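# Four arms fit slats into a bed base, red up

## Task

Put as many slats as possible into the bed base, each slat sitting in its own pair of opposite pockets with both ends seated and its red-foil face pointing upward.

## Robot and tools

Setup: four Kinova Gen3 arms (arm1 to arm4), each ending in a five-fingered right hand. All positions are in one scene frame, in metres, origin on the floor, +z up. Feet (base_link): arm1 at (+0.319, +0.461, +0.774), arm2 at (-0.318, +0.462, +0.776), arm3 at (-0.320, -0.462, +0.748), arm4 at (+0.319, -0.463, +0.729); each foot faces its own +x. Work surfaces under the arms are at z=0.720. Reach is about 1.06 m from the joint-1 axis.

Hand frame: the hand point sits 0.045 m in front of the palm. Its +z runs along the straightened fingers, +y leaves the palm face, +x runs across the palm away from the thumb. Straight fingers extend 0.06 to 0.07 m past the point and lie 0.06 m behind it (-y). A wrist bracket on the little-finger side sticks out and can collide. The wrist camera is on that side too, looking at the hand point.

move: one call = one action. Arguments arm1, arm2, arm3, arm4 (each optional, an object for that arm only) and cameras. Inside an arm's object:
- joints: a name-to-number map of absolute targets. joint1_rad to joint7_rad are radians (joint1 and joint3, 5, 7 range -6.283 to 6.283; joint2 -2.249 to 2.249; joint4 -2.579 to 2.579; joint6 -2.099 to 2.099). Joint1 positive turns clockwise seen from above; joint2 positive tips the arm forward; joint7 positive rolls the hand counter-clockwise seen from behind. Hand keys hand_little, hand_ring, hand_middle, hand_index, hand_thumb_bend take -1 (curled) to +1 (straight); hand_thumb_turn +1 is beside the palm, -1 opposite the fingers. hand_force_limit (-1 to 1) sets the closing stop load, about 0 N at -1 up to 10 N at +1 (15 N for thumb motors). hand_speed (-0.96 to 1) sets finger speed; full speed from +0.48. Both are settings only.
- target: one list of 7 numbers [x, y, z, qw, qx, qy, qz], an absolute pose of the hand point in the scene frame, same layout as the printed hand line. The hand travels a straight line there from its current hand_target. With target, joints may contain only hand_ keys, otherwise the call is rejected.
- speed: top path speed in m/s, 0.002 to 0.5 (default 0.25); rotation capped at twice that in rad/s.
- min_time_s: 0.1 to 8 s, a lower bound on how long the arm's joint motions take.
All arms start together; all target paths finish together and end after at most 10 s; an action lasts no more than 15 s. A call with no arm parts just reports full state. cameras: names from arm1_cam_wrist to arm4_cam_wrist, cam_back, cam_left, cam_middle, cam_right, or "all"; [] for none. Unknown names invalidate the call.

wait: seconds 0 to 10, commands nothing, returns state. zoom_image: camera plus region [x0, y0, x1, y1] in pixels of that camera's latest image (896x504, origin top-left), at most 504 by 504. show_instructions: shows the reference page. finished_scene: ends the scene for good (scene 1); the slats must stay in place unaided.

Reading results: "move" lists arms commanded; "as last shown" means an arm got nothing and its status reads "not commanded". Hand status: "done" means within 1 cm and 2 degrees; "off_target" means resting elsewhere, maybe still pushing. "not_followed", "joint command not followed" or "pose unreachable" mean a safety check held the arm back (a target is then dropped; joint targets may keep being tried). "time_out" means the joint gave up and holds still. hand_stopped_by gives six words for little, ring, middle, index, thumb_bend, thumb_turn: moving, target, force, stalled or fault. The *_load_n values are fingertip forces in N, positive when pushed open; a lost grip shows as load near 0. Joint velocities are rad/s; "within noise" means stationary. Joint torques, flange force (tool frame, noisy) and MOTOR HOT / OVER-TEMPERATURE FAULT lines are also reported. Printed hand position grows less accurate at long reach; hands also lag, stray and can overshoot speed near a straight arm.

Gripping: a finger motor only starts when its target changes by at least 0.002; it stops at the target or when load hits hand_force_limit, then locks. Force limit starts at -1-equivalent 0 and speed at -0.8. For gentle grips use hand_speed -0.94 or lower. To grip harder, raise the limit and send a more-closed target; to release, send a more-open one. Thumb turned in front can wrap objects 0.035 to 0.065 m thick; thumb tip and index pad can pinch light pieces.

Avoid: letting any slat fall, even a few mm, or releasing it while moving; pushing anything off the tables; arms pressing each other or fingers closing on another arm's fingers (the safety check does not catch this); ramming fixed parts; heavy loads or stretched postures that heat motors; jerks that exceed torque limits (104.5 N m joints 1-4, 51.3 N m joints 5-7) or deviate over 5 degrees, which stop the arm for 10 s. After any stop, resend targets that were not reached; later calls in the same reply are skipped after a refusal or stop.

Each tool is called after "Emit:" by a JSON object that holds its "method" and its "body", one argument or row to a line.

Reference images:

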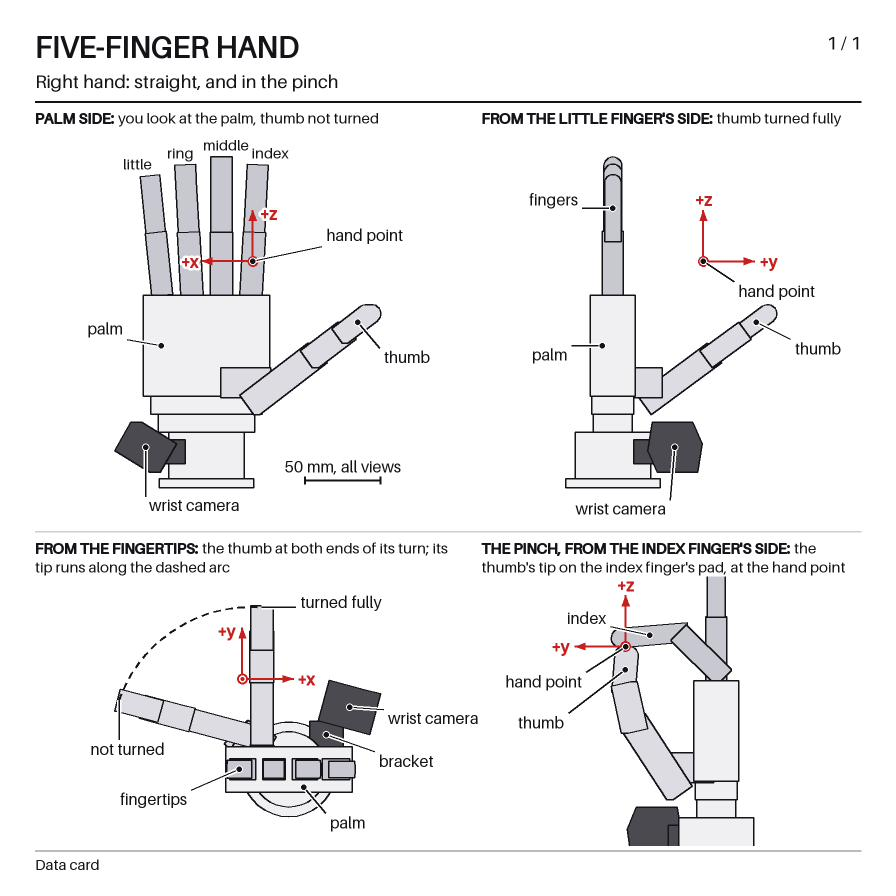

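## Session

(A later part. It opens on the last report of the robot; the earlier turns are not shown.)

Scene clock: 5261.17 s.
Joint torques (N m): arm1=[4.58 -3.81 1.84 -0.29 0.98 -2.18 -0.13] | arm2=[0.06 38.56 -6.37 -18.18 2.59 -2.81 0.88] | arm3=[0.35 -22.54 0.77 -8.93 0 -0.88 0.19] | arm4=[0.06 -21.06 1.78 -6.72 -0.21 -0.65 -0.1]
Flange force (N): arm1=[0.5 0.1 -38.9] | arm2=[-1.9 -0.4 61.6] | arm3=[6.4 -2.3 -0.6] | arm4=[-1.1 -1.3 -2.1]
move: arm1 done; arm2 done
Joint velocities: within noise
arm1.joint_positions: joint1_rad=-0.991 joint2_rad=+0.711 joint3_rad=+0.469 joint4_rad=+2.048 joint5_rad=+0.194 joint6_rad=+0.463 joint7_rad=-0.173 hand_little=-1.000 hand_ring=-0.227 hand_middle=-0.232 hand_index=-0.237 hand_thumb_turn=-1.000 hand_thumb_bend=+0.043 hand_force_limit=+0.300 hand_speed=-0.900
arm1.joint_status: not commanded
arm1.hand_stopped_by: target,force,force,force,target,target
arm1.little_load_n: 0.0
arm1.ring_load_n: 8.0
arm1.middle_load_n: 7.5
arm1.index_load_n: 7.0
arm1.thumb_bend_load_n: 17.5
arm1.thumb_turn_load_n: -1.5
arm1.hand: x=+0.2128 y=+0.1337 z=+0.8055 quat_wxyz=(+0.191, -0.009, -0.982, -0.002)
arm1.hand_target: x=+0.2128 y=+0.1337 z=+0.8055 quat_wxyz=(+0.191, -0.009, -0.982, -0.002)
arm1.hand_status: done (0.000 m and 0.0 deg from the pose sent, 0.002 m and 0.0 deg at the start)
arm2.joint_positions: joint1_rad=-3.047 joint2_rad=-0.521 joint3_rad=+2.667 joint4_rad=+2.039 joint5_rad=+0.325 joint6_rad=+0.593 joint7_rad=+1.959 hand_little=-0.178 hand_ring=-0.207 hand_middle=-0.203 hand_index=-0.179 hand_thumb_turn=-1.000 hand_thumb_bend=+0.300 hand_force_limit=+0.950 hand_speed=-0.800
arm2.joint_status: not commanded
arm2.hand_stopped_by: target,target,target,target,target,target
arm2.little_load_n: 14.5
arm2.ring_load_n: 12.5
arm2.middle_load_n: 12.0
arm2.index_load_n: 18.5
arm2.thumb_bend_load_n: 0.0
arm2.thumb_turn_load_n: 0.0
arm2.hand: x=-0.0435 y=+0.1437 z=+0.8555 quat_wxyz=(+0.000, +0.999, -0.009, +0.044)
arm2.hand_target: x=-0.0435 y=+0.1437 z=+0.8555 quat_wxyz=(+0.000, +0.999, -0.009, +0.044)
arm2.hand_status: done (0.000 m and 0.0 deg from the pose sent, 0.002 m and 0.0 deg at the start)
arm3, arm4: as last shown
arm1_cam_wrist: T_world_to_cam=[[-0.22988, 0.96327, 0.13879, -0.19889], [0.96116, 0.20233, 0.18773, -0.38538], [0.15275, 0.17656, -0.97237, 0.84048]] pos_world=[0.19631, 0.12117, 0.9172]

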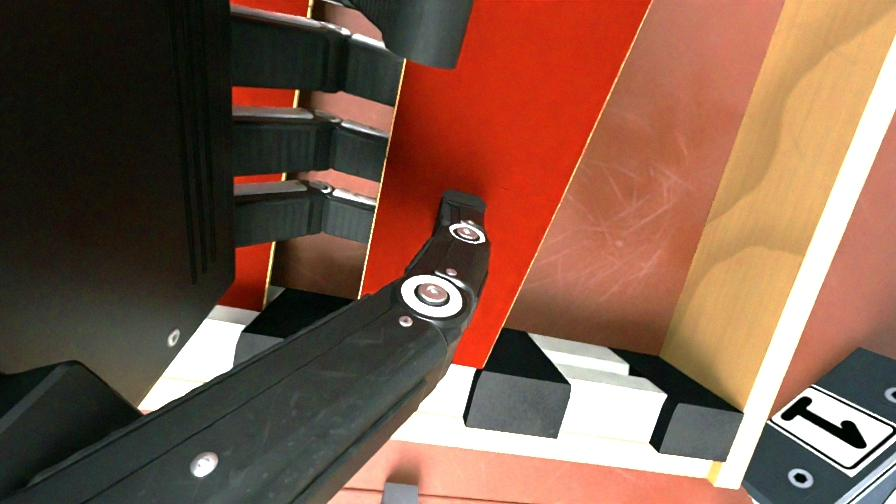

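Emit:
{"method": "move", "body": {
  "arm1": {"target": [0.2143, 0.1330, 0.7725, -0.20619, 0.00854, 0.97847, 0.0018], "speed": 0.05},
  "arm2": {"target": [-0.0435, 0.1437, 0.8345, 0.00011, 0.99987, -0.00873, 0.01309], "speed": 0.05},
  "cameras": ["arm1_cam_wrist"]
}}

Emit:
{"method": "zoom_image", "body": {
  "camera": "arm1_cam_wrist",
  "region": [340, 220, 580, 440]
}}

Scene clock: 5288.87 s.
Joint torques (N m): arm1=[0.91 -5.59 -3.2 -1.59 -1.4 -3.06 -1.02] | arm2=[7.09 35.56 2.39 -5.28 2.66 5.88 -0.65] | arm3=[0.29 -22.52 0.69 -8.97 0.08 -0.92 0.18] | arm4=[0.03 -21.02 1.77 -6.78 -0.22 -0.63 -0.07]
Flange force (N): arm1=[12.6 1.6 -35.3] | arm2=[25.1 0.1 60.3] | arm3=[6.4 -2.4 -0.7] | arm4=[-0.7 -1.4 -2.3]
move: arm1 done; arm2 done
Joint velocities: within noise
arm1.joint_positions: joint1_rad=-1.028 joint2_rad=+0.811 joint3_rad=+0.485 joint4_rad=+2.058 joint5_rad=+0.191 joint6_rad=+0.379 joint7_rad=-0.228 hand_little=-1.000 hand_ring=-0.227 hand_middle=-0.232 hand_index=-0.237 hand_thumb_turn=-1.000 hand_thumb_bend=+0.044 hand_force_limit=+0.300 hand_speed=-0.900
arm1.joint_status: not commanded
arm1.hand_stopped_by: target,force,force,force,target,target
arm1.little_load_n: 0.0
arm1.ring_load_n: 7.5
arm1.middle_load_n: 7.5
arm1.index_load_n: 7.0
arm1.thumb_bend_load_n: 18.0
arm1.thumb_turn_load_n: -1.5
arm1.hand: x=+0.2143 y=+0.1330 z=+0.7725 quat_wxyz=(+0.206, -0.009, -0.978, -0.002)
arm1.hand_target: x=+0.2143 y=+0.1330 z=+0.7725 quat_wxyz=(+0.206, -0.009, -0.978, -0.002)
arm1.hand_status: done (0.000 m and 0.0 deg from the pose sent, 0.033 m and 1.8 deg at the start)
arm2.joint_positions: joint1_rad=-3.129 joint2_rad=-0.585 joint3_rad=+2.726 joint4_rad=+2.008 joint5_rad=+0.378 joint6_rad=+0.608 joint7_rad=+1.892 hand_little=-0.178 hand_ring=-0.207 hand_middle=-0.203 hand_index=-0.179 hand_thumb_turn=-1.000 hand_thumb_bend=+0.300 hand_force_limit=+0.950 hand_speed=-0.800
arm2.joint_status: not commanded
arm2.hand_stopped_by: target,target,target,target,target,target
arm2.little_load_n: 16.5
arm2.ring_load_n: 13.5
arm2.middle_load_n: 10.0
arm2.index_load_n: 14.0
arm2.thumb_bend_load_n: 0.0
arm2.thumb_turn_load_n: 0.0
arm2.hand: x=-0.0435 y=+0.1437 z=+0.8345 quat_wxyz=(+0.000, +1.000, -0.009, +0.013)
arm2.hand_target: x=-0.0435 y=+0.1437 z=+0.8345 quat_wxyz=(+0.000, +1.000, -0.009, +0.013)
arm2.hand_status: done (0.000 m and 0.0 deg from the pose sent, 0.021 m and 3.5 deg at the start)
arm3, arm4: as last shown
arm4.thumb_turn_load_n: -0.5
arm1_cam_wrist: T_world_to_cam=[[-0.22541, 0.96318, 0.14652, -0.20027], [0.96657, 0.20223, 0.1576, -0.35833], [0.12217, 0.17715, -0.97657, 0.81793]] pos_world=[0.20129, 0.12047, 0.88458]

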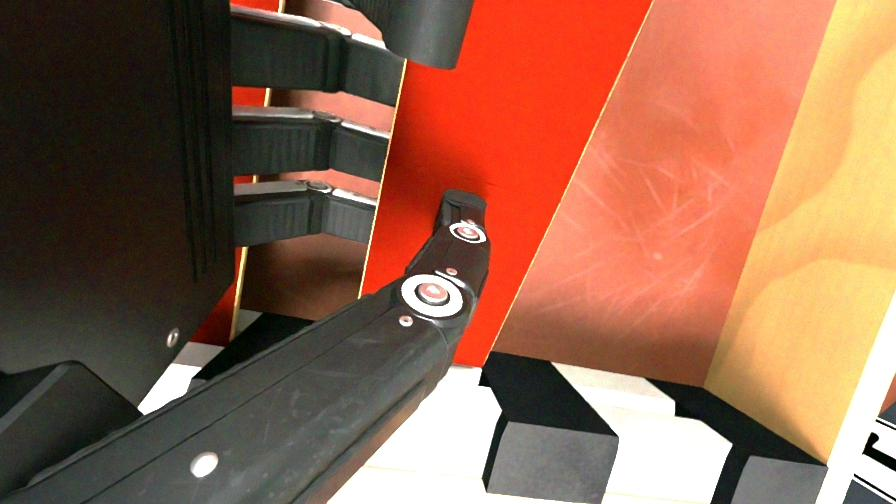

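Scaled by 2.100 from the camera's image (finer frame: 1280x720).

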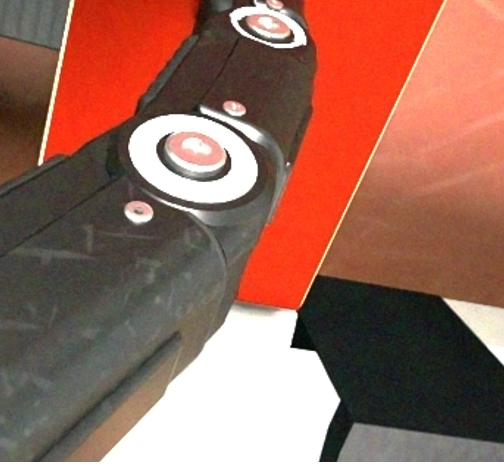

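Emit:
{"method": "move", "body": {
  "arm1": {"target": [0.2215, 0.1332, 0.7697, -0.17793, 0.00859, 0.984, 0.00155], "speed": 0.04},
  "arm2": {"target": [-0.0405, 0.1437, 0.825, 0.00004, 0.99995, -0.00873, 0.00436], "speed": 0.04},
  "cameras": ["arm1_cam_wrist"]
}}

Emit:
{"method": "zoom_image", "body": {
  "camera": "arm1_cam_wrist",
  "region": [340, 220, 580, 440]
}}

Scene clock: 5318.57 s.
Joint torques (N m): arm1=[-3.32 -6.69 -8.38 -0.69 -3.52 -2.49 -1.78] | arm2=[7.92 35.56 3.77 -5.07 2.75 6.46 -1.05] | arm3=[0.26 -22.51 0.77 -9.07 0.02 -0.86 0.19] | arm4=[0.05 -21.01 1.79 -6.74 -0.21 -0.63 -0.08]
Flange force (N): arm1=[22.7 -0.6 -28.4] | arm2=[25.1 -2.3 58.5] | arm3=[6.9 -2.7 -0.7] | arm4=[-0.9 -1.4 -2.3]
move: arm1 done; arm2 done
Joint velocities: within noise
arm1.joint_positions: joint1_rad=-0.960 joint2_rad=+0.788 joint3_rad=+0.423 joint4_rad=+2.057 joint5_rad=+0.174 joint6_rad=+0.374 joint7_rad=-0.188 hand_little=-1.000 hand_ring=-0.227 hand_middle=-0.232 hand_index=-0.237 hand_thumb_turn=-1.000 hand_thumb_bend=+0.044 hand_force_limit=+0.300 hand_speed=-0.900
arm1.joint_status: not commanded
arm1.hand_stopped_by: target,force,force,force,target,target
arm1.little_load_n: 0.0
arm1.ring_load_n: 7.5
arm1.middle_load_n: 8.0
arm1.index_load_n: 7.5
arm1.thumb_bend_load_n: 18.0
arm1.thumb_turn_load_n: -1.5
arm1.hand: x=+0.2215 y=+0.1332 z=+0.7697 quat_wxyz=(+0.178, -0.009, -0.984, -0.002)
arm1.hand_target: x=+0.2215 y=+0.1332 z=+0.7697 quat_wxyz=(+0.178, -0.009, -0.984, -0.002)
arm1.hand_status: done (0.000 m and 0.0 deg from the pose sent, 0.008 m and 3.3 deg at the start)
arm2.joint_positions: joint1_rad=-3.159 joint2_rad=-0.615 joint3_rad=+2.746 joint4_rad=+1.994 joint5_rad=+0.395 joint6_rad=+0.608 joint7_rad=+1.867 hand_little=-0.178 hand_ring=-0.207 hand_middle=-0.203 hand_index=-0.179 hand_thumb_turn=-1.000 hand_thumb_bend=+0.300 hand_force_limit=+0.950 hand_speed=-0.800
arm2.joint_status: not commanded
arm2.hand_stopped_by: target,target,target,target,target,target
arm2.little_load_n: 13.5
arm2.ring_load_n: 13.5
arm2.middle_load_n: 12.5
arm2.index_load_n: 17.0
arm2.thumb_bend_load_n: 0.0
arm2.thumb_turn_load_n: 0.5
arm2.hand: x=-0.0405 y=+0.1437 z=+0.8250 quat_wxyz=(+0.000, +1.000, -0.009, +0.004)
arm2.hand_target: x=-0.0405 y=+0.1437 z=+0.8250 quat_wxyz=(+0.000, +1.000, -0.009, +0.004)
arm2.hand_status: done (0.000 m and 0.0 deg from the pose sent, 0.010 m and 1.0 deg at the start)
arm3, arm4: as last shown
arm3.thumb_bend_load_n: -0.5
arm4.thumb_turn_load_n: 0.0
arm1_cam_wrist: T_world_to_cam=[[-0.23355, 0.9633, 0.13228, -0.18566], [0.95587, 0.20252, 0.21284, -0.40515], [0.17824, 0.17615, -0.96809, 0.79551]] pos_world=[0.20212, 0.12077, 0.88092]

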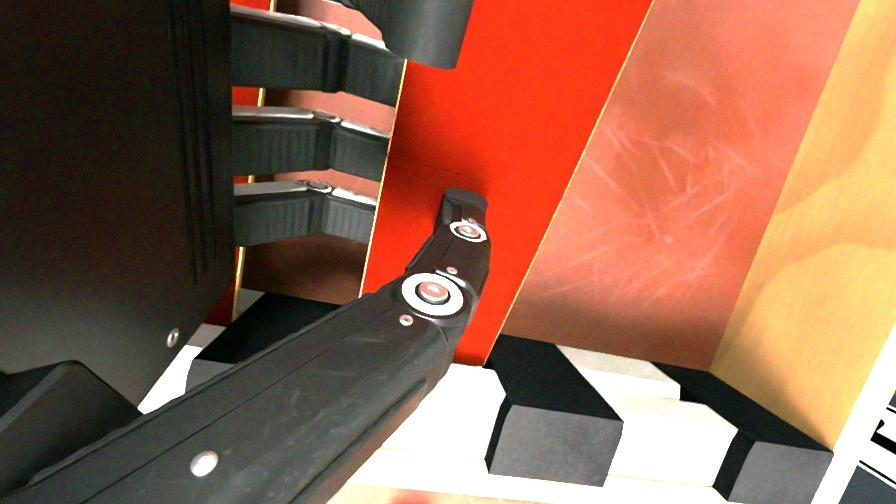

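Scaled by 2.100 from the camera's image (finer frame: 1280x720).

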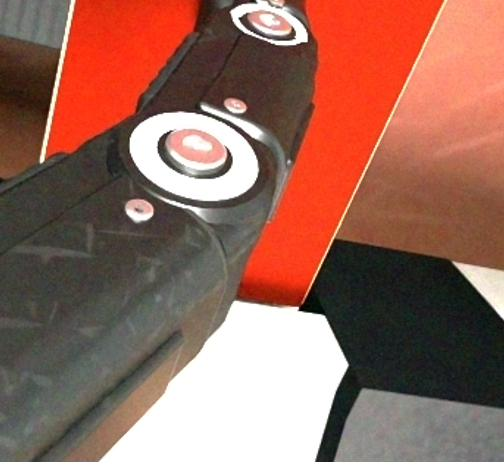

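Emit:
{"method": "move", "body": {
  "arm1": {"target": [0.2285, 0.1332, 0.7667, -0.1478, 0.00863, 0.98898, 0.00129], "speed": 0.04},
  "arm2": {"target": [-0.033, 0.1437, 0.814, 0.00004, 0.99995, -0.00873, 0.00436], "speed": 0.04}
}}

Emit:
{"method": "move", "body": {
  "arm1": {"target": [0.2335, 0.1332, 0.7640, -0.11753, 0.00867, 0.99303, 0.00103], "speed": 0.04},
  "arm2": {"target": [-0.030, 0.1437, 0.8035, 0.00004, 0.99995, -0.00873, 0.00436], "speed": 0.04},
  "cameras": ["arm1_cam_wrist"]
}}

Scene clock: 5329.33 s.
Joint torques (N m): arm1=[-0.6 -13.59 -1.24 -6.46 -0.66 -3.08 -0.85] | arm2=[3.29 33.81 -1.11 -14.68 3.11 -1.39 -0.23] | arm3=[0.19 -22.5 0.68 -9 0.01 -0.88 0.19] | arm4=[0.04 -21.04 1.77 -6.74 -0.2 -0.61 -0.07]
Flange force (N): arm1=[4.4 7.9 -12.8] | arm2=[1.2 -9.3 40.7] | arm3=[6.6 -2.7 -0.7] | arm4=[-0.8 -1.4 -2.2]
move: arm1 done; arm2 done
Joint velocities: within noise
arm1.joint_positions: joint1_rad=-0.882 joint2_rad=+0.769 joint3_rad=+0.353 joint4_rad=+2.054 joint5_rad=+0.153 joint6_rad=+0.370 joint7_rad=-0.141 hand_little=-1.000 hand_ring=-0.227 hand_middle=-0.232 hand_index=-0.237 hand_thumb_turn=-1.000 hand_thumb_bend=+0.044 hand_force_limit=+0.300 hand_speed=-0.900
arm1.joint_status: not commanded
arm1.hand_stopped_by: target,force,force,force,target,target
arm1.little_load_n: 0.0
arm1.ring_load_n: 6.0
arm1.middle_load_n: 8.0
arm1.index_load_n: 10.0
arm1.thumb_bend_load_n: 18.5
arm1.thumb_turn_load_n: -1.5
arm1.hand: x=+0.2285 y=+0.1332 z=+0.7667 quat_wxyz=(+0.148, -0.009, -0.989, -0.001)
arm1.hand_target: x=+0.2285 y=+0.1332 z=+0.7667 quat_wxyz=(+0.148, -0.009, -0.989, -0.001)
arm1.hand_status: done (0.000 m and 0.0 deg from the pose sent, 0.008 m and 3.5 deg at the start)
arm2.joint_positions: joint1_rad=-3.184 joint2_rad=-0.646 joint3_rad=+2.761 joint4_rad=+1.981 joint5_rad=+0.409 joint6_rad=+0.590 joint7_rad=+1.847 hand_little=-0.178 hand_ring=-0.207 hand_middle=-0.203 hand_index=-0.179 hand_thumb_turn=-1.000 hand_thumb_bend=+0.300 hand_force_limit=+0.950 hand_speed=-0.800
arm2.joint_status: not commanded
arm2.hand_stopped_by: target,target,target,target,target,target
arm2.little_load_n: 8.0
arm2.ring_load_n: 12.0
arm2.middle_load_n: 11.5
arm2.index_load_n: 13.0
arm2.thumb_bend_load_n: 0.0
arm2.thumb_turn_load_n: 0.0
arm2.hand: x=-0.0330 y=+0.1437 z=+0.8140 quat_wxyz=(+0.000, +1.000, -0.009, +0.004)
arm2.hand_target: x=-0.0330 y=+0.1437 z=+0.8140 quat_wxyz=(+0.000, +1.000, -0.009, +0.004)
arm2.hand_status: done (0.000 m and 0.0 deg from the pose sent, 0.013 m and 0.0 deg at the start)
arm3.joint_positions: joint1_rad=+2.552 joint2_rad=+0.900 joint3_rad=+0.000 joint4_rad=+1.300 joint5_rad=+0.000 joint6_rad=+0.600 joint7_rad=-2.045 hand_little=+1.000 hand_ring=+1.000 hand_middle=+1.000 hand_index=+1.000 hand_thumb_turn=+1.000 hand_thumb_bend=+1.000 hand_force_limit=+0.000 hand_speed=-0.800
arm3.joint_status: not commanded
arm3.hand_stopped_by: target,target,target,target,target,target
arm3.little_load_n: 0.0
arm3.ring_load_n: 0.0
arm3.middle_load_n: 0.0
arm3.index_load_n: 0.0
arm3.thumb_bend_load_n: 0.0
arm3.thumb_turn_load_n: 0.0
arm3.hand: x=-0.3049 y=-1.2053 z=+0.8219 quat_wxyz=(-0.142, -0.841, -0.514, +0.090)
arm3.hand_target: x=-0.3049 y=-1.2053 z=+0.8219 quat_wxyz=(-0.142, -0.841, -0.514, +0.090)
arm3.hand_status: not commanded
arm4.joint_positions: joint1_rad=+3.778 joint2_rad=+0.900 joint3_rad=+0.000 joint4_rad=+1.300 joint5_rad=+0.000 joint6_rad=+0.600 joint7_rad=-1.821 hand_little=+1.000 hand_ring=+1.000 hand_middle=+1.000 hand_index=+1.000 hand_thumb_turn=+1.000 hand_thumb_bend=+1.000 hand_force_limit=+0.000 hand_speed=-0.800
arm4.joint_status: not commanded
arm4.hand_stopped_by: target,target,target,target,target,target
arm4.little_load_n: -0.5
arm4.ring_load_n: 0.0
arm4.middle_load_n: 0.0
arm4.index_load_n: 0.0
arm4.thumb_bend_load_n: -0.5
arm4.thumb_turn_load_n: 0.0
arm4.hand: x=+0.3472 y=-1.1959 z=+0.8062 quat_wxyz=(-0.132, -0.777, -0.606, +0.111)
arm4.hand_target: x=+0.3472 y=-1.1959 z=+0.8062 quat_wxyz=(-0.132, -0.777, -0.606, +0.111)
arm4.hand_status: not commanded
pictures: none

Scene clock: 5330.60 s.
Joint torques (N m): arm1=[-1.51 -16.03 -2.17 -6.98 -1.03 -2.75 -0.96] | arm2=[3.86 31.13 -0.1 -13.68 3.36 -1.48 0.08] | arm3=[0.32 -22.53 0.71 -8.96 0 -0.9 0.2] | arm4=[0.05 -21.03 1.8 -6.74 -0.21 -0.63 -0.09]
Flange force (N): arm1=[4.7 8.0 -5.4] | arm2=[1.1 -12.1 32.7] | arm3=[6.5 -2.3 -0.6] | arm4=[-0.9 -1.4 -2.2]
move: arm1 done; arm2 done
Joint velocities: within noise
arm1.joint_positions: joint1_rad=-0.794 joint2_rad=+0.755 joint3_rad=+0.279 joint4_rad=+2.049 joint5_rad=+0.133 joint6_rad=+0.368 joint7_rad=-0.089 hand_little=-1.000 hand_ring=-0.227 hand_middle=-0.231 hand_index=-0.237 hand_thumb_turn=-1.000 hand_thumb_bend=+0.044 hand_force_limit=+0.300 hand_speed=-0.900
arm1.joint_status: not commanded
arm1.hand_stopped_by: target,force,force,force,target,target
arm1.little_load_n: 0.0
arm1.ring_load_n: 5.0
arm1.middle_load_n: 8.5
arm1.index_load_n: 12.0
arm1.thumb_bend_load_n: 18.5
arm1.thumb_turn_load_n: -2.0
arm1.hand: x=+0.2335 y=+0.1332 z=+0.7640 quat_wxyz=(+0.118, -0.009, -0.993, -0.001)
arm1.hand_target: x=+0.2335 y=+0.1332 z=+0.7640 quat_wxyz=(+0.118, -0.009, -0.993, -0.001)
arm1.hand_status: done (0.000 m and 0.0 deg from the pose sent, 0.006 m and 3.5 deg at the start)
arm2.joint_positions: joint1_rad=-3.200 joint2_rad=-0.671 joint3_rad=+2.776 joint4_rad=+1.979 joint5_rad=+0.422 joint6_rad=+0.566 joint7_rad=+1.832 hand_little=-0.179 hand_ring=-0.207 hand_middle=-0.203 hand_index=-0.179 hand_thumb_turn=-1.000 hand_thumb_bend=+0.300 hand_force_limit=+0.950 hand_speed=-0.800
arm2.joint_status: not commanded
arm2.hand_stopped_by: target,target,target,target,target,target
arm2.little_load_n: 6.5
arm2.ring_load_n: 11.5
arm2.middle_load_n: 11.0
arm2.index_load_n: 8.5
arm2.thumb_bend_load_n: 0.0
arm2.thumb_turn_load_n: 0.0
arm2.hand: x=-0.0300 y=+0.1437 z=+0.8035 quat_wxyz=(+0.000, +1.000, -0.009, +0.004)
arm2.hand_target: x=-0.0300 y=+0.1437 z=+0.8035 quat_wxyz=(+0.000, +1.000, -0.009, +0.004)
arm2.hand_status: done (0.000 m and 0.0 deg from the pose sent, 0.011 m and 0.0 deg at the start)
arm3, arm4: as last shown
arm4.little_load_n: 0.0
arm1_cam_wrist: T_world_to_cam=[[-0.2477, 0.96358, 0.10077, -0.15472], [0.92286, 0.20301, 0.32728, -0.49515], [0.2949, 0.17406, -0.93954, 0.73904]] pos_world=[0.20069, 0.12097, 0.872]

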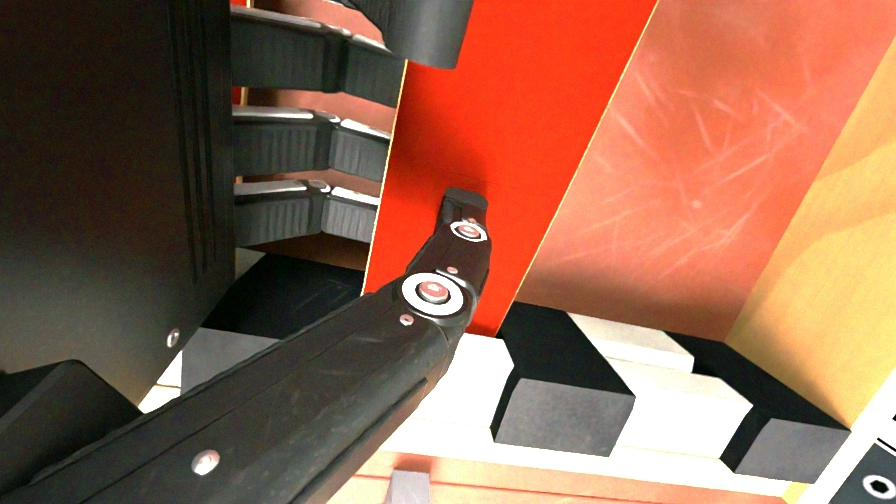

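Emit:
{"method": "move", "body": {
  "arm1": {"target": [0.2345, 0.1334, 0.7622, -0.10018, 0.00868, 0.99493, 0.00087], "speed": 0.04},
  "arm2": {"target": [-0.029, 0.1437, 0.793, 0.00004, 0.99995, -0.00873, 0.00436], "speed": 0.04}
}}

Emit:
{"method": "move", "body": {
  "arm1": {"target": [0.2345, 0.1337, 0.7590, -0.06104, 0.00871, 0.9981, 0.00053], "speed": 0.04},
  "arm2": {"target": [-0.029, 0.1437, 0.779, 0.00004, 0.99995, -0.00873, 0.00436], "speed": 0.04}
}}

Emit:
{"method": "move", "body": {
  "arm1": {"target": [0.2345, 0.1340, 0.7560, -0.0349, 0.00872, 0.99935, 0.0003], "speed": 0.04},
  "arm2": {"target": [-0.029, 0.1437, 0.766, 0.00004, 0.99995, -0.00873, 0.00436], "speed": 0.04},
  "cameras": ["arm1_cam_wrist", "arm2_cam_wrist", "cam_left", "cam_right"]
}}

Scene clock: 5349.10 s.
Joint torques (N m): arm1=[1.43 -17.94 2.28 -6.96 1.09 -1.73 0] | arm2=[1.63 27.16 -2.02 -13.78 3.17 -3.08 0.69] | arm3=[0.31 -22.59 0.72 -8.96 0.08 -0.85 0.21] | arm4=[0.07 -21 1.77 -6.78 -0.21 -0.64 -0.1]
Flange force (N): arm1=[-6.6 6.9 0.9] | arm2=[-5.2 -12.0 20.9] | arm3=[6.5 -2.3 -0.5] | arm4=[-0.7 -1.4 -2.3]
move: arm1 done; arm2 done
Joint velocities: within noise
arm1.joint_positions: joint1_rad=-0.738 joint2_rad=+0.751 joint3_rad=+0.235 joint4_rad=+2.045 joint5_rad=+0.121 joint6_rad=+0.366 joint7_rad=-0.055 hand_little=-1.000 hand_ring=-0.227 hand_middle=-0.231 hand_index=-0.237 hand_thumb_turn=-1.000 hand_thumb_bend=+0.044 hand_force_limit=+0.300 hand_speed=-0.900
arm1.joint_status: not commanded
arm1.hand_stopped_by: target,force,force,force,target,target
arm1.little_load_n: 0.0
arm1.ring_load_n: 6.0
arm1.middle_load_n: 9.5
arm1.index_load_n: 12.0
arm1.thumb_bend_load_n: 18.5
arm1.thumb_turn_load_n: -1.5
arm1.hand: x=+0.2345 y=+0.1334 z=+0.7622 quat_wxyz=(+0.100, -0.009, -0.995, -0.001)
arm1.hand_target: x=+0.2345 y=+0.1334 z=+0.7622 quat_wxyz=(+0.100, -0.009, -0.995, -0.001)
arm1.hand_status: done (0.000 m and 0.0 deg from the pose sent, 0.002 m and 2.0 deg at the start)
arm2.joint_positions: joint1_rad=-3.213 joint2_rad=-0.694 joint3_rad=+2.792 joint4_rad=+1.981 joint5_rad=+0.436 joint6_rad=+0.540 joint7_rad=+1.819 hand_little=-0.180 hand_ring=-0.207 hand_middle=-0.203 hand_index=-0.179 hand_thumb_turn=-1.000 hand_thumb_bend=+0.300 hand_force_limit=+0.950 hand_speed=-0.800
arm2.joint_status: not commanded
arm2.hand_stopped_by: target,target,target,target,target,target
arm2.little_load_n: 2.0
arm2.ring_load_n: 9.5
arm2.middle_load_n: 8.0
arm2.index_load_n: 4.5
arm2.thumb_bend_load_n: 0.0
arm2.thumb_turn_load_n: 0.0
arm2.hand: x=-0.0290 y=+0.1437 z=+0.7930 quat_wxyz=(+0.000, +1.000, -0.009, +0.004)
arm2.hand_target: x=-0.0290 y=+0.1437 z=+0.7930 quat_wxyz=(+0.000, +1.000, -0.009, +0.004)
arm2.hand_status: done (0.000 m and 0.0 deg from the pose sent, 0.011 m and 0.0 deg at the start)
arm3, arm4: as last shown
arm4.thumb_bend_load_n: 0.0
pictures: none

Scene clock: 5350.57 s.
Joint torques (N m): arm1=[2.59 -16.44 2.65 -6.53 1.44 -1.95 0.14] | arm2=[-1.64 23.31 -5.08 -10.34 1.78 -3.06 0.79] | arm3=[0.28 -22.58 0.77 -9 0.01 -0.92 0.21] | arm4=[0.04 -21.05 1.79 -6.72 -0.22 -0.62 -0.08]
Flange force (N): arm1=[-9.1 5.5 -4.1] | arm2=[-7.4 -4.0 14.0] | arm3=[6.4 -2.4 -0.6] | arm4=[-1.0 -1.4 -2.1]
move: arm1 done; arm2 done
Joint velocities: within noise
arm1.joint_positions: joint1_rad=-0.602 joint2_rad=+0.747 joint3_rad=+0.133 joint4_rad=+2.031 joint5_rad=+0.096 joint6_rad=+0.371 joint7_rad=+0.028 hand_little=-1.000 hand_ring=-0.227 hand_middle=-0.231 hand_index=-0.237 hand_thumb_turn=-1.000 hand_thumb_bend=+0.044 hand_force_limit=+0.300 hand_speed=-0.900
arm1.joint_status: not commanded
arm1.hand_stopped_by: target,force,force,force,target,target
arm1.little_load_n: 0.0
arm1.ring_load_n: 5.0
arm1.middle_load_n: 9.0
arm1.index_load_n: 11.5
arm1.thumb_bend_load_n: 18.0
arm1.thumb_turn_load_n: -1.5
arm1.hand: x=+0.2345 y=+0.1337 z=+0.7590 quat_wxyz=(+0.061, -0.009, -0.998, +0.000)
arm1.hand_target: x=+0.2345 y=+0.1337 z=+0.7590 quat_wxyz=(+0.061, -0.009, -0.998, -0.001)
arm1.hand_status: done (0.000 m and 0.0 deg from the pose sent, 0.003 m and 4.5 deg at the start)
arm2.joint_positions: joint1_rad=-3.228 joint2_rad=-0.725 joint3_rad=+2.814 joint4_rad=+1.986 joint5_rad=+0.454 joint6_rad=+0.503 joint7_rad=+1.804 hand_little=-0.180 hand_ring=-0.207 hand_middle=-0.203 hand_index=-0.180 hand_thumb_turn=-1.000 hand_thumb_bend=+0.300 hand_force_limit=+0.950 hand_speed=-0.800
arm2.joint_status: not commanded
arm2.hand_stopped_by: target,target,target,target,target,target
arm2.little_load_n: 0.5
arm2.ring_load_n: 8.5
arm2.middle_load_n: 6.0
arm2.index_load_n: 0.0
arm2.thumb_bend_load_n: 0.0
arm2.thumb_turn_load_n: 0.0
arm2.hand: x=-0.0290 y=+0.1437 z=+0.7790 quat_wxyz=(+0.000, +1.000, -0.009, +0.004)
arm2.hand_target: x=-0.0290 y=+0.1437 z=+0.7790 quat_wxyz=(+0.000, +1.000, -0.009, +0.004)
arm2.hand_status: done (0.000 m and 0.0 deg from the pose sent, 0.014 m and 0.0 deg at the start)
arm3, arm4: as last shown
pictures: none

Scene clock: 5351.73 s.
Joint torques (N m): arm1=[3.1 -15.58 2.83 -5.08 1.65 -1.3 0.31] | arm2=[-2.25 19.33 -5.43 -7.61 1.21 -2.64 0.84] | arm3=[0.3 -22.51 0.7 -9.04 0.02 -0.88 0.24] | arm4=[0.04 -21.01 1.77 -6.73 -0.24 -0.62 -0.1]
Flange force (N): arm1=[-10.2 2.5 -4.9] | arm2=[-7.0 -2.1 5.9] | arm3=[6.9 -2.4 -0.7] | arm4=[-0.9 -1.4 -2.2]
move: arm1 done; arm2 done
Joint velocities: within noise
arm1.joint_positions: joint1_rad=-0.512 joint2_rad=+0.753 joint3_rad=+0.065 joint4_rad=+2.020 joint5_rad=+0.078 joint6_rad=+0.375 joint7_rad=+0.084 hand_little=-1.000 hand_ring=-0.227 hand_middle=-0.231 hand_index=-0.237 hand_thumb_turn=-1.000 hand_thumb_bend=+0.044 hand_force_limit=+0.300 hand_speed=-0.900
arm1.joint_status: not commanded
arm1.hand_stopped_by: target,force,force,force,target,target
arm1.little_load_n: 0.0
arm1.ring_load_n: 6.0
arm1.middle_load_n: 9.0
arm1.index_load_n: 10.5
arm1.thumb_bend_load_n: 18.0
arm1.thumb_turn_load_n: -1.5
arm1.hand: x=+0.2345 y=+0.1340 z=+0.7560 quat_wxyz=(+0.035, -0.009, -0.999, +0.000)
arm1.hand_target: x=+0.2345 y=+0.1340 z=+0.7560 quat_wxyz=(+0.035, -0.009, -0.999, +0.000)
arm1.hand_status: done (0.000 m and 0.0 deg from the pose sent, 0.003 m and 3.0 deg at the start)
arm2.joint_positions: joint1_rad=-3.243 joint2_rad=-0.753 joint3_rad=+2.835 joint4_rad=+1.989 joint5_rad=+0.469 joint6_rad=+0.469 joint7_rad=+1.790 hand_little=-0.180 hand_ring=-0.208 hand_middle=-0.203 hand_index=-0.180 hand_thumb_turn=-1.000 hand_thumb_bend=+0.300 hand_force_limit=+0.950 hand_speed=-0.800
arm2.joint_status: not commanded
arm2.hand_stopped_by: target,target,target,target,target,target
arm2.little_load_n: 0.0
arm2.ring_load_n: 6.0
arm2.middle_load_n: 3.0
arm2.index_load_n: 0.5
arm2.thumb_bend_load_n: 0.0
arm2.thumb_turn_load_n: 1.5
arm2.hand: x=-0.0290 y=+0.1437 z=+0.7660 quat_wxyz=(+0.000, +1.000, -0.009, +0.004)
arm2.hand_target: x=-0.0290 y=+0.1437 z=+0.7660 quat_wxyz=(+0.000, +1.000, -0.009, +0.004)
arm2.hand_status: done (0.000 m and 0.0 deg from the pose sent, 0.013 m and 0.0 deg at the start)
arm3, arm4: as last shown
arm4.index_load_n: -0.5
arm1_cam_wrist: T_world_to_cam=[[-0.26077, 0.96379, 0.05576, -0.11739], [0.85627, 0.20423, 0.47445, -0.58941], [0.44588, 0.17146, -0.87852, 0.64999]] pos_world=[0.18426, 0.12207, 0.85722]
arm2_cam_wrist: T_world_to_cam=[[0.20089, -0.97961, 0.00032, 0.14807], [-0.82718, -0.16946, 0.53577, -0.41457], [-0.5248, -0.1079, -0.84436, 0.763]] pos_world=[0.02775, 0.15713, 0.86632]

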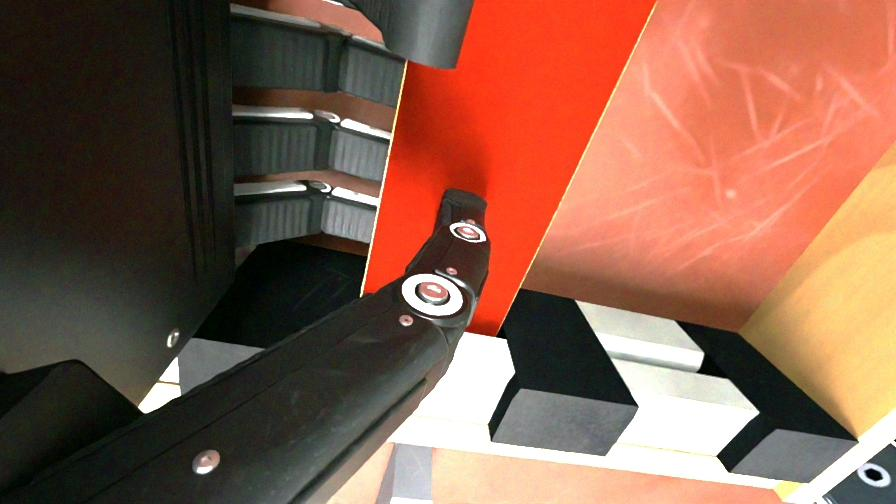

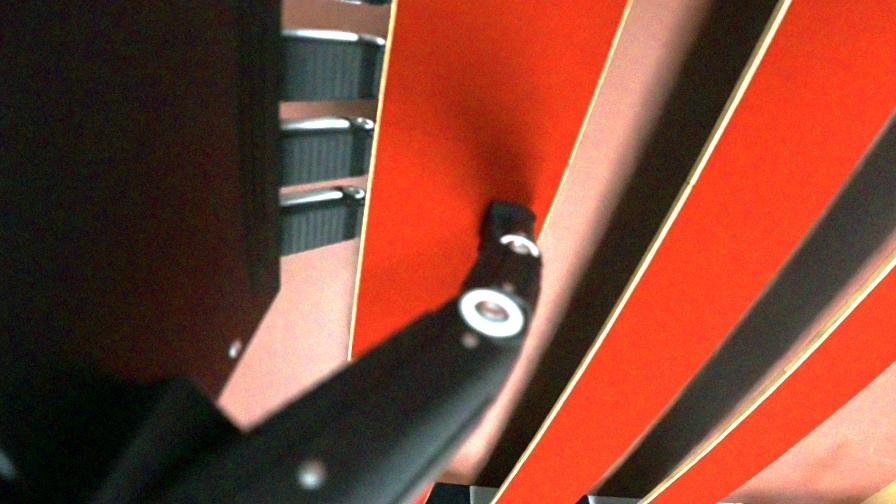

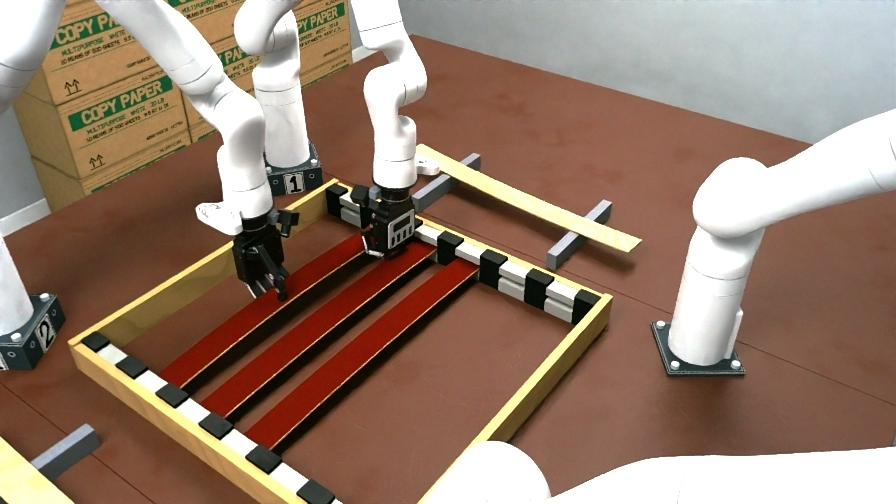

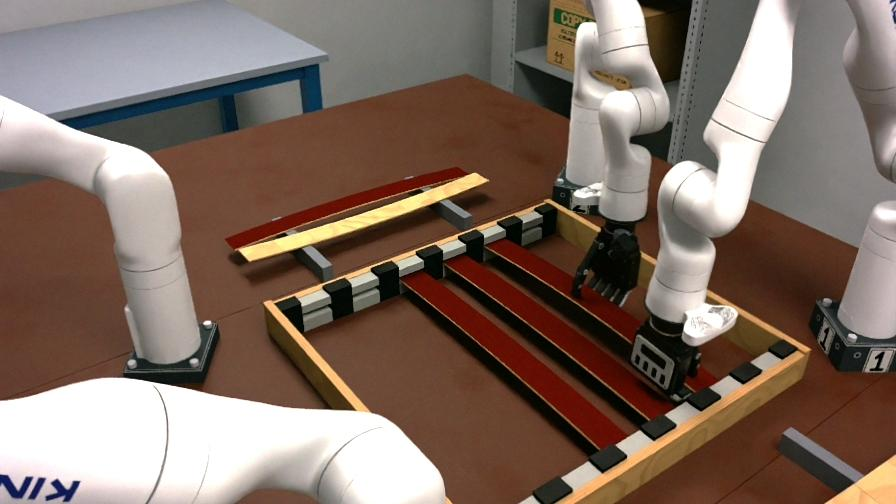

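Emit:
{"method": "move", "body": {
  "arm1": {"target": [0.2345, 0.134, 0.757, -0.0349, 0.00872, 0.99935, 0.0003], "speed": 0.02, "joints": {"hand_speed": -0.8, "hand_index": -0.1, "hand_middle": -0.1, "hand_ring": -0.1, "hand_thumb_bend": 0.4}},
  "arm2": {"target": [-0.029, 0.1437, 0.761, 0.00004, 0.99995, -0.00873, 0.00436], "speed": 0.02, "joints": {"hand_index": -0.12, "hand_middle": -0.12, "hand_ring": -0.12, "hand_little": -0.12, "hand_thumb_bend": 0.6}}
}}

Emit:
{"method": "move", "body": {
  "arm1": {"target": [0.2345, 0.133, 0.762, -0.0349, 0.00872, 0.99935, 0.0003], "speed": 0.03, "joints": {"hand_speed": -0.6, "hand_index": 0.06, "hand_middle": 0.06, "hand_ring": 0.06, "hand_thumb_bend": 0.8}},
  "arm2": {"target": [-0.029, 0.1447, 0.762, 0.00004, 0.99995, -0.00873, 0.00436], "speed": 0.03, "joints": {"hand_speed": -0.6, "hand_index": 0.06, "hand_middle": 0.06, "hand_ring": 0.06, "hand_little": 0.06, "hand_thumb_bend": 0.8}}
}}

Emit:
{"method": "move", "body": {
  "arm1": {"target": [0.2345, 0.132, 0.769, -0.0349, 0.00872, 0.99935, 0.0003], "speed": 0.04, "joints": {"hand_index": 0.25, "hand_middle": 0.25, "hand_ring": 0.25}},
  "arm2": {"target": [-0.029, 0.1467, 0.769, 0.00004, 0.99995, -0.00873, 0.00436], "speed": 0.04, "joints": {"hand_index": 0.25, "hand_middle": 0.25, "hand_ring": 0.25, "hand_little": 0.25}},
  "cameras": ["arm1_cam_wrist", "arm2_cam_wrist"]
}}

Scene clock: 5379.13 s.
Joint torques (N m): arm1=[1.02 -15.33 -0.18 -2.56 0.32 0.13 -0.18] | arm2=[-0.7 15.65 -3.33 -2.78 0.59 -0.08 0.35] | arm3=[0.27 -22.54 0.65 -8.9 0.04 -0.86 0.17] | arm4=[0.03 -21.06 1.76 -6.75 -0.22 -0.64 -0.07]
Flange force (N): arm1=[-2.8 -0.9 -1.5] | arm2=[-0.2 -0.1 2.1] | arm3=[6.2 -2.3 -0.5] | arm4=[-0.9 -1.4 -2.2]
move: arm1 done; arm2 done
Joint velocities: within noise
arm1.joint_positions: joint1_rad=-0.512 joint2_rad=+0.751 joint3_rad=+0.065 joint4_rad=+2.020 joint5_rad=+0.078 joint6_rad=+0.378 joint7_rad=+0.084 hand_little=-1.000 hand_ring=-0.100 hand_middle=-0.100 hand_index=-0.100 hand_thumb_turn=-1.000 hand_thumb_bend=+0.400 hand_force_limit=+0.300 hand_speed=-0.800
arm1.joint_status: all done
arm1.hand_stopped_by: target,target,target,target,target,target
arm1.little_load_n: 0.0
arm1.ring_load_n: 0.5
arm1.middle_load_n: 0.0
arm1.index_load_n: 0.0
arm1.thumb_bend_load_n: 0.0
arm1.thumb_turn_load_n: 0.5
arm1.hand: x=+0.2345 y=+0.1340 z=+0.7570 quat_wxyz=(+0.035, -0.009, -0.999, +0.000)
arm1.hand_target: x=+0.2345 y=+0.1340 z=+0.7570 quat_wxyz=(+0.035, -0.009, -0.999, +0.000)
arm1.hand_status: done (0.000 m and 0.0 deg from the pose sent, 0.001 m and 0.0 deg at the start)
arm2.joint_positions: joint1_rad=-3.248 joint2_rad=-0.764 joint3_rad=+2.843 joint4_rad=+1.990 joint5_rad=+0.475 joint6_rad=+0.456 joint7_rad=+1.785 hand_little=-0.120 hand_ring=-0.120 hand_middle=-0.120 hand_index=-0.120 hand_thumb_turn=-1.000 hand_thumb_bend=+0.600 hand_force_limit=+0.950 hand_speed=-0.800
arm2.joint_status: all done
arm2.hand_stopped_by: target,target,target,target,target,target
arm2.little_load_n: 0.0
arm2.ring_load_n: 0.0
arm2.middle_load_n: 0.0
arm2.index_load_n: 0.0
arm2.thumb_bend_load_n: 0.0
arm2.thumb_turn_load_n: 0.0
arm2.hand: x=-0.0290 y=+0.1437 z=+0.7610 quat_wxyz=(+0.000, +1.000, -0.009, +0.004)
arm2.hand_target: x=-0.0290 y=+0.1437 z=+0.7610 quat_wxyz=(+0.000, +1.000, -0.009, +0.004)
arm2.hand_status: done (0.000 m and 0.0 deg from the pose sent, 0.005 m and 0.0 deg at the start)
arm3, arm4: as last shown
arm4.index_load_n: 0.0
pictures: none

Scene clock: 5380.33 s.
Joint torques (N m): arm1=[0.96 -15.22 -0.21 -2.67 0.34 0.1 -0.19] | arm2=[-0.72 15.47 -3.36 -2.63 0.57 0.02 0.32] | arm3=[0.37 -22.58 0.77 -8.98 0 -0.85 0.18] | arm4=[0.05 -21.04 1.77 -6.73 -0.23 -0.63 -0.11]
Flange force (N): arm1=[-2.6 -0.9 -1.7] | arm2=[-0.2 0.1 2.0] | arm3=[6.6 -2.4 -0.5] | arm4=[-1.0 -1.4 -2.2]
move: arm1 done; arm2 done
Joint velocities: within noise
arm1.joint_positions: joint1_rad=-0.512 joint2_rad=+0.739 joint3_rad=+0.064 joint4_rad=+2.015 joint5_rad=+0.078 joint6_rad=+0.394 joint7_rad=+0.085 hand_little=-1.000 hand_ring=+0.060 hand_middle=+0.060 hand_index=+0.060 hand_thumb_turn=-1.000 hand_thumb_bend=+0.800 hand_force_limit=+0.300 hand_speed=-0.600
arm1.joint_status: all done
arm1.hand_stopped_by: target,target,target,target,target,target
arm1.little_load_n: 0.0
arm1.ring_load_n: 0.0
arm1.middle_load_n: 0.0
arm1.index_load_n: 0.0
arm1.thumb_bend_load_n: 0.0
arm1.thumb_turn_load_n: 0.0
arm1.hand: x=+0.2345 y=+0.1330 z=+0.7620 quat_wxyz=(+0.035, -0.009, -0.999, +0.000)
arm1.hand_target: x=+0.2345 y=+0.1330 z=+0.7620 quat_wxyz=(+0.035, -0.009, -0.999, +0.000)
arm1.hand_status: done (0.000 m and 0.0 deg from the pose sent, 0.005 m and 0.0 deg at the start)
arm2.joint_positions: joint1_rad=-3.249 joint2_rad=-0.761 joint3_rad=+2.842 joint4_rad=+1.992 joint5_rad=+0.474 joint6_rad=+0.457 joint7_rad=+1.784 hand_little=+0.060 hand_ring=+0.060 hand_middle=+0.060 hand_index=+0.060 hand_thumb_turn=-1.000 hand_thumb_bend=+0.800 hand_force_limit=+0.950 hand_speed=-0.600
arm2.joint_status: all done
arm2.hand_stopped_by: target,target,target,target,target,target
arm2.little_load_n: 0.0
arm2.ring_load_n: 0.0
arm2.middle_load_n: 0.0
arm2.index_load_n: 0.0
arm2.thumb_bend_load_n: 0.0
arm2.thumb_turn_load_n: 0.0
arm2.hand: x=-0.0290 y=+0.1447 z=+0.7620 quat_wxyz=(+0.000, +1.000, -0.009, +0.004)
arm2.hand_target: x=-0.0290 y=+0.1447 z=+0.7620 quat_wxyz=(+0.000, +1.000, -0.009, +0.004)
arm2.hand_status: done (0.000 m and 0.0 deg from the pose sent, 0.001 m and 0.0 deg at the start)
arm3, arm4: as last shown
arm4.thumb_bend_load_n: -0.5
pictures: none

Scene clock: 5381.30 s.
Joint torques (N m): arm1=[1.02 -15.17 -0.19 -2.83 0.32 0.1 -0.17] | arm2=[-0.75 15.28 -3.37 -2.81 0.56 -0.03 0.34] | arm3=[0.26 -22.63 0.72 -9.02 0.06 -0.85 0.19] | arm4=[0.02 -21.05 1.76 -6.72 -0.21 -0.62 -0.09]
Flange force (N): arm1=[-2.8 -1.0 -1.7] | arm2=[-0.2 0.1 1.7] | arm3=[6.6 -2.6 -0.4] | arm4=[-1.0 -1.4 -2.1]
move: arm1 done; arm2 done
Joint velocities: within noise
arm1.joint_positions: joint1_rad=-0.512 joint2_rad=+0.724 joint3_rad=+0.063 joint4_rad=+2.010 joint5_rad=+0.077 joint6_rad=+0.415 joint7_rad=+0.087 hand_little=-1.000 hand_ring=+0.250 hand_middle=+0.250 hand_index=+0.250 hand_thumb_turn=-1.000 hand_thumb_bend=+0.800 hand_force_limit=+0.300 hand_speed=-0.600
arm1.joint_status: all done
arm1.hand_stopped_by: target,target,target,target,target,target
arm1.little_load_n: 0.0
arm1.ring_load_n: 0.0
arm1.middle_load_n: 0.0
arm1.index_load_n: 0.0
arm1.thumb_bend_load_n: 0.0
arm1.thumb_turn_load_n: 0.0
arm1.hand: x=+0.2345 y=+0.1320 z=+0.7690 quat_wxyz=(+0.035, -0.009, -0.999, +0.000)
arm1.hand_target: x=+0.2345 y=+0.1320 z=+0.7690 quat_wxyz=(+0.035, -0.009, -0.999, +0.000)
arm1.hand_status: done (0.000 m and 0.0 deg from the pose sent, 0.007 m and 0.0 deg at the start)
arm2.joint_positions: joint1_rad=-3.246 joint2_rad=-0.744 joint3_rad=+2.832 joint4_rad=+1.995 joint5_rad=+0.466 joint6_rad=+0.472 joint7_rad=+1.787 hand_little=+0.250 hand_ring=+0.250 hand_middle=+0.250 hand_index=+0.250 hand_thumb_turn=-1.000 hand_thumb_bend=+0.800 hand_force_limit=+0.950 hand_speed=-0.600
arm2.joint_status: all done
arm2.hand_stopped_by: target,target,target,target,target,target
arm2.little_load_n: 0.0
arm2.ring_load_n: 0.0
arm2.middle_load_n: 0.0
arm2.index_load_n: 0.0
arm2.thumb_bend_load_n: 0.0
arm2.thumb_turn_load_n: 0.0
arm2.hand: x=-0.0290 y=+0.1467 z=+0.7690 quat_wxyz=(+0.000, +1.000, -0.009, +0.004)
arm2.hand_target: x=-0.0290 y=+0.1467 z=+0.7690 quat_wxyz=(+0.000, +1.000, -0.009, +0.004)
arm2.hand_status: done (0.000 m and 0.0 deg from the pose sent, 0.007 m and 0.0 deg at the start)
arm3, arm4: as last shown
arm3.index_load_n: 0.5
arm4.thumb_bend_load_n: 0.0
arm1_cam_wrist: T_world_to_cam=[[-0.26081, 0.96377, 0.05584, -0.11634], [0.85626, 0.20422, 0.47446, -0.59515], [0.44587, 0.17156, -0.8785, 0.66163]] pos_world=[0.18426, 0.12016, 0.87012]
arm2_cam_wrist: T_world_to_cam=[[0.20089, -0.97961, 0.00032, 0.15101], [-0.82718, -0.16946, 0.53577, -0.41567], [-0.5248, -0.1079, -0.84436, 0.76586]] pos_world=[0.02775, 0.16013, 0.86932]

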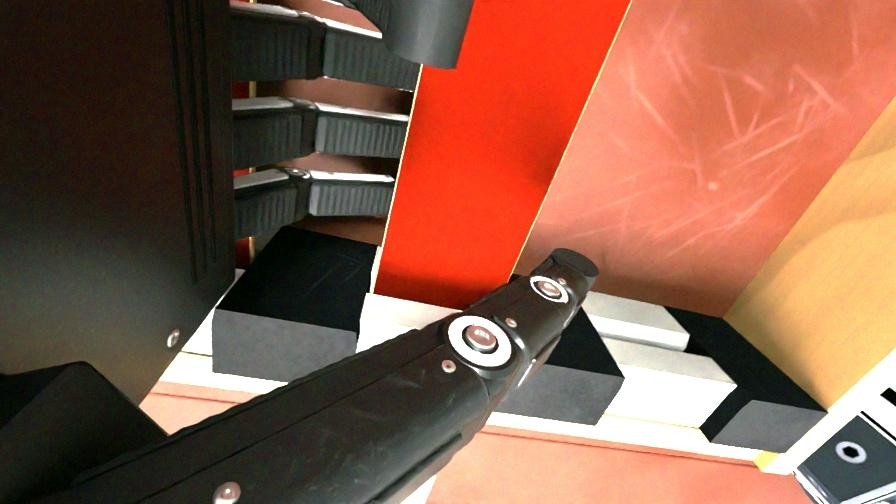

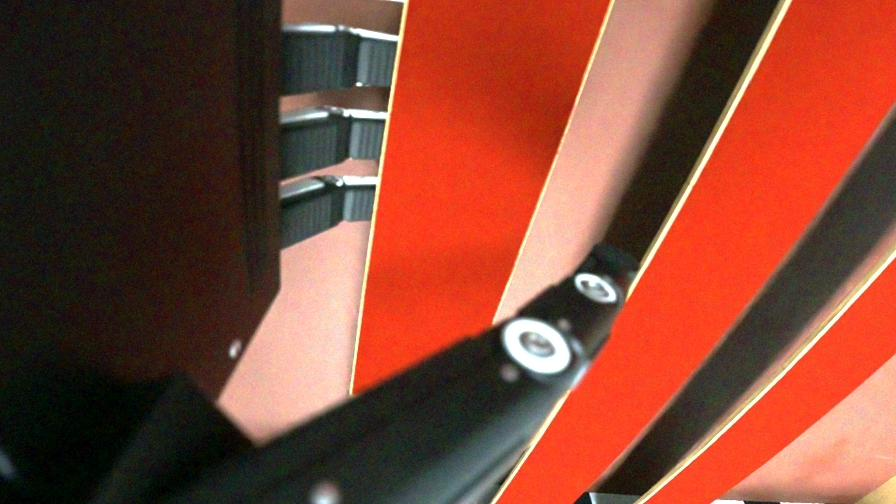

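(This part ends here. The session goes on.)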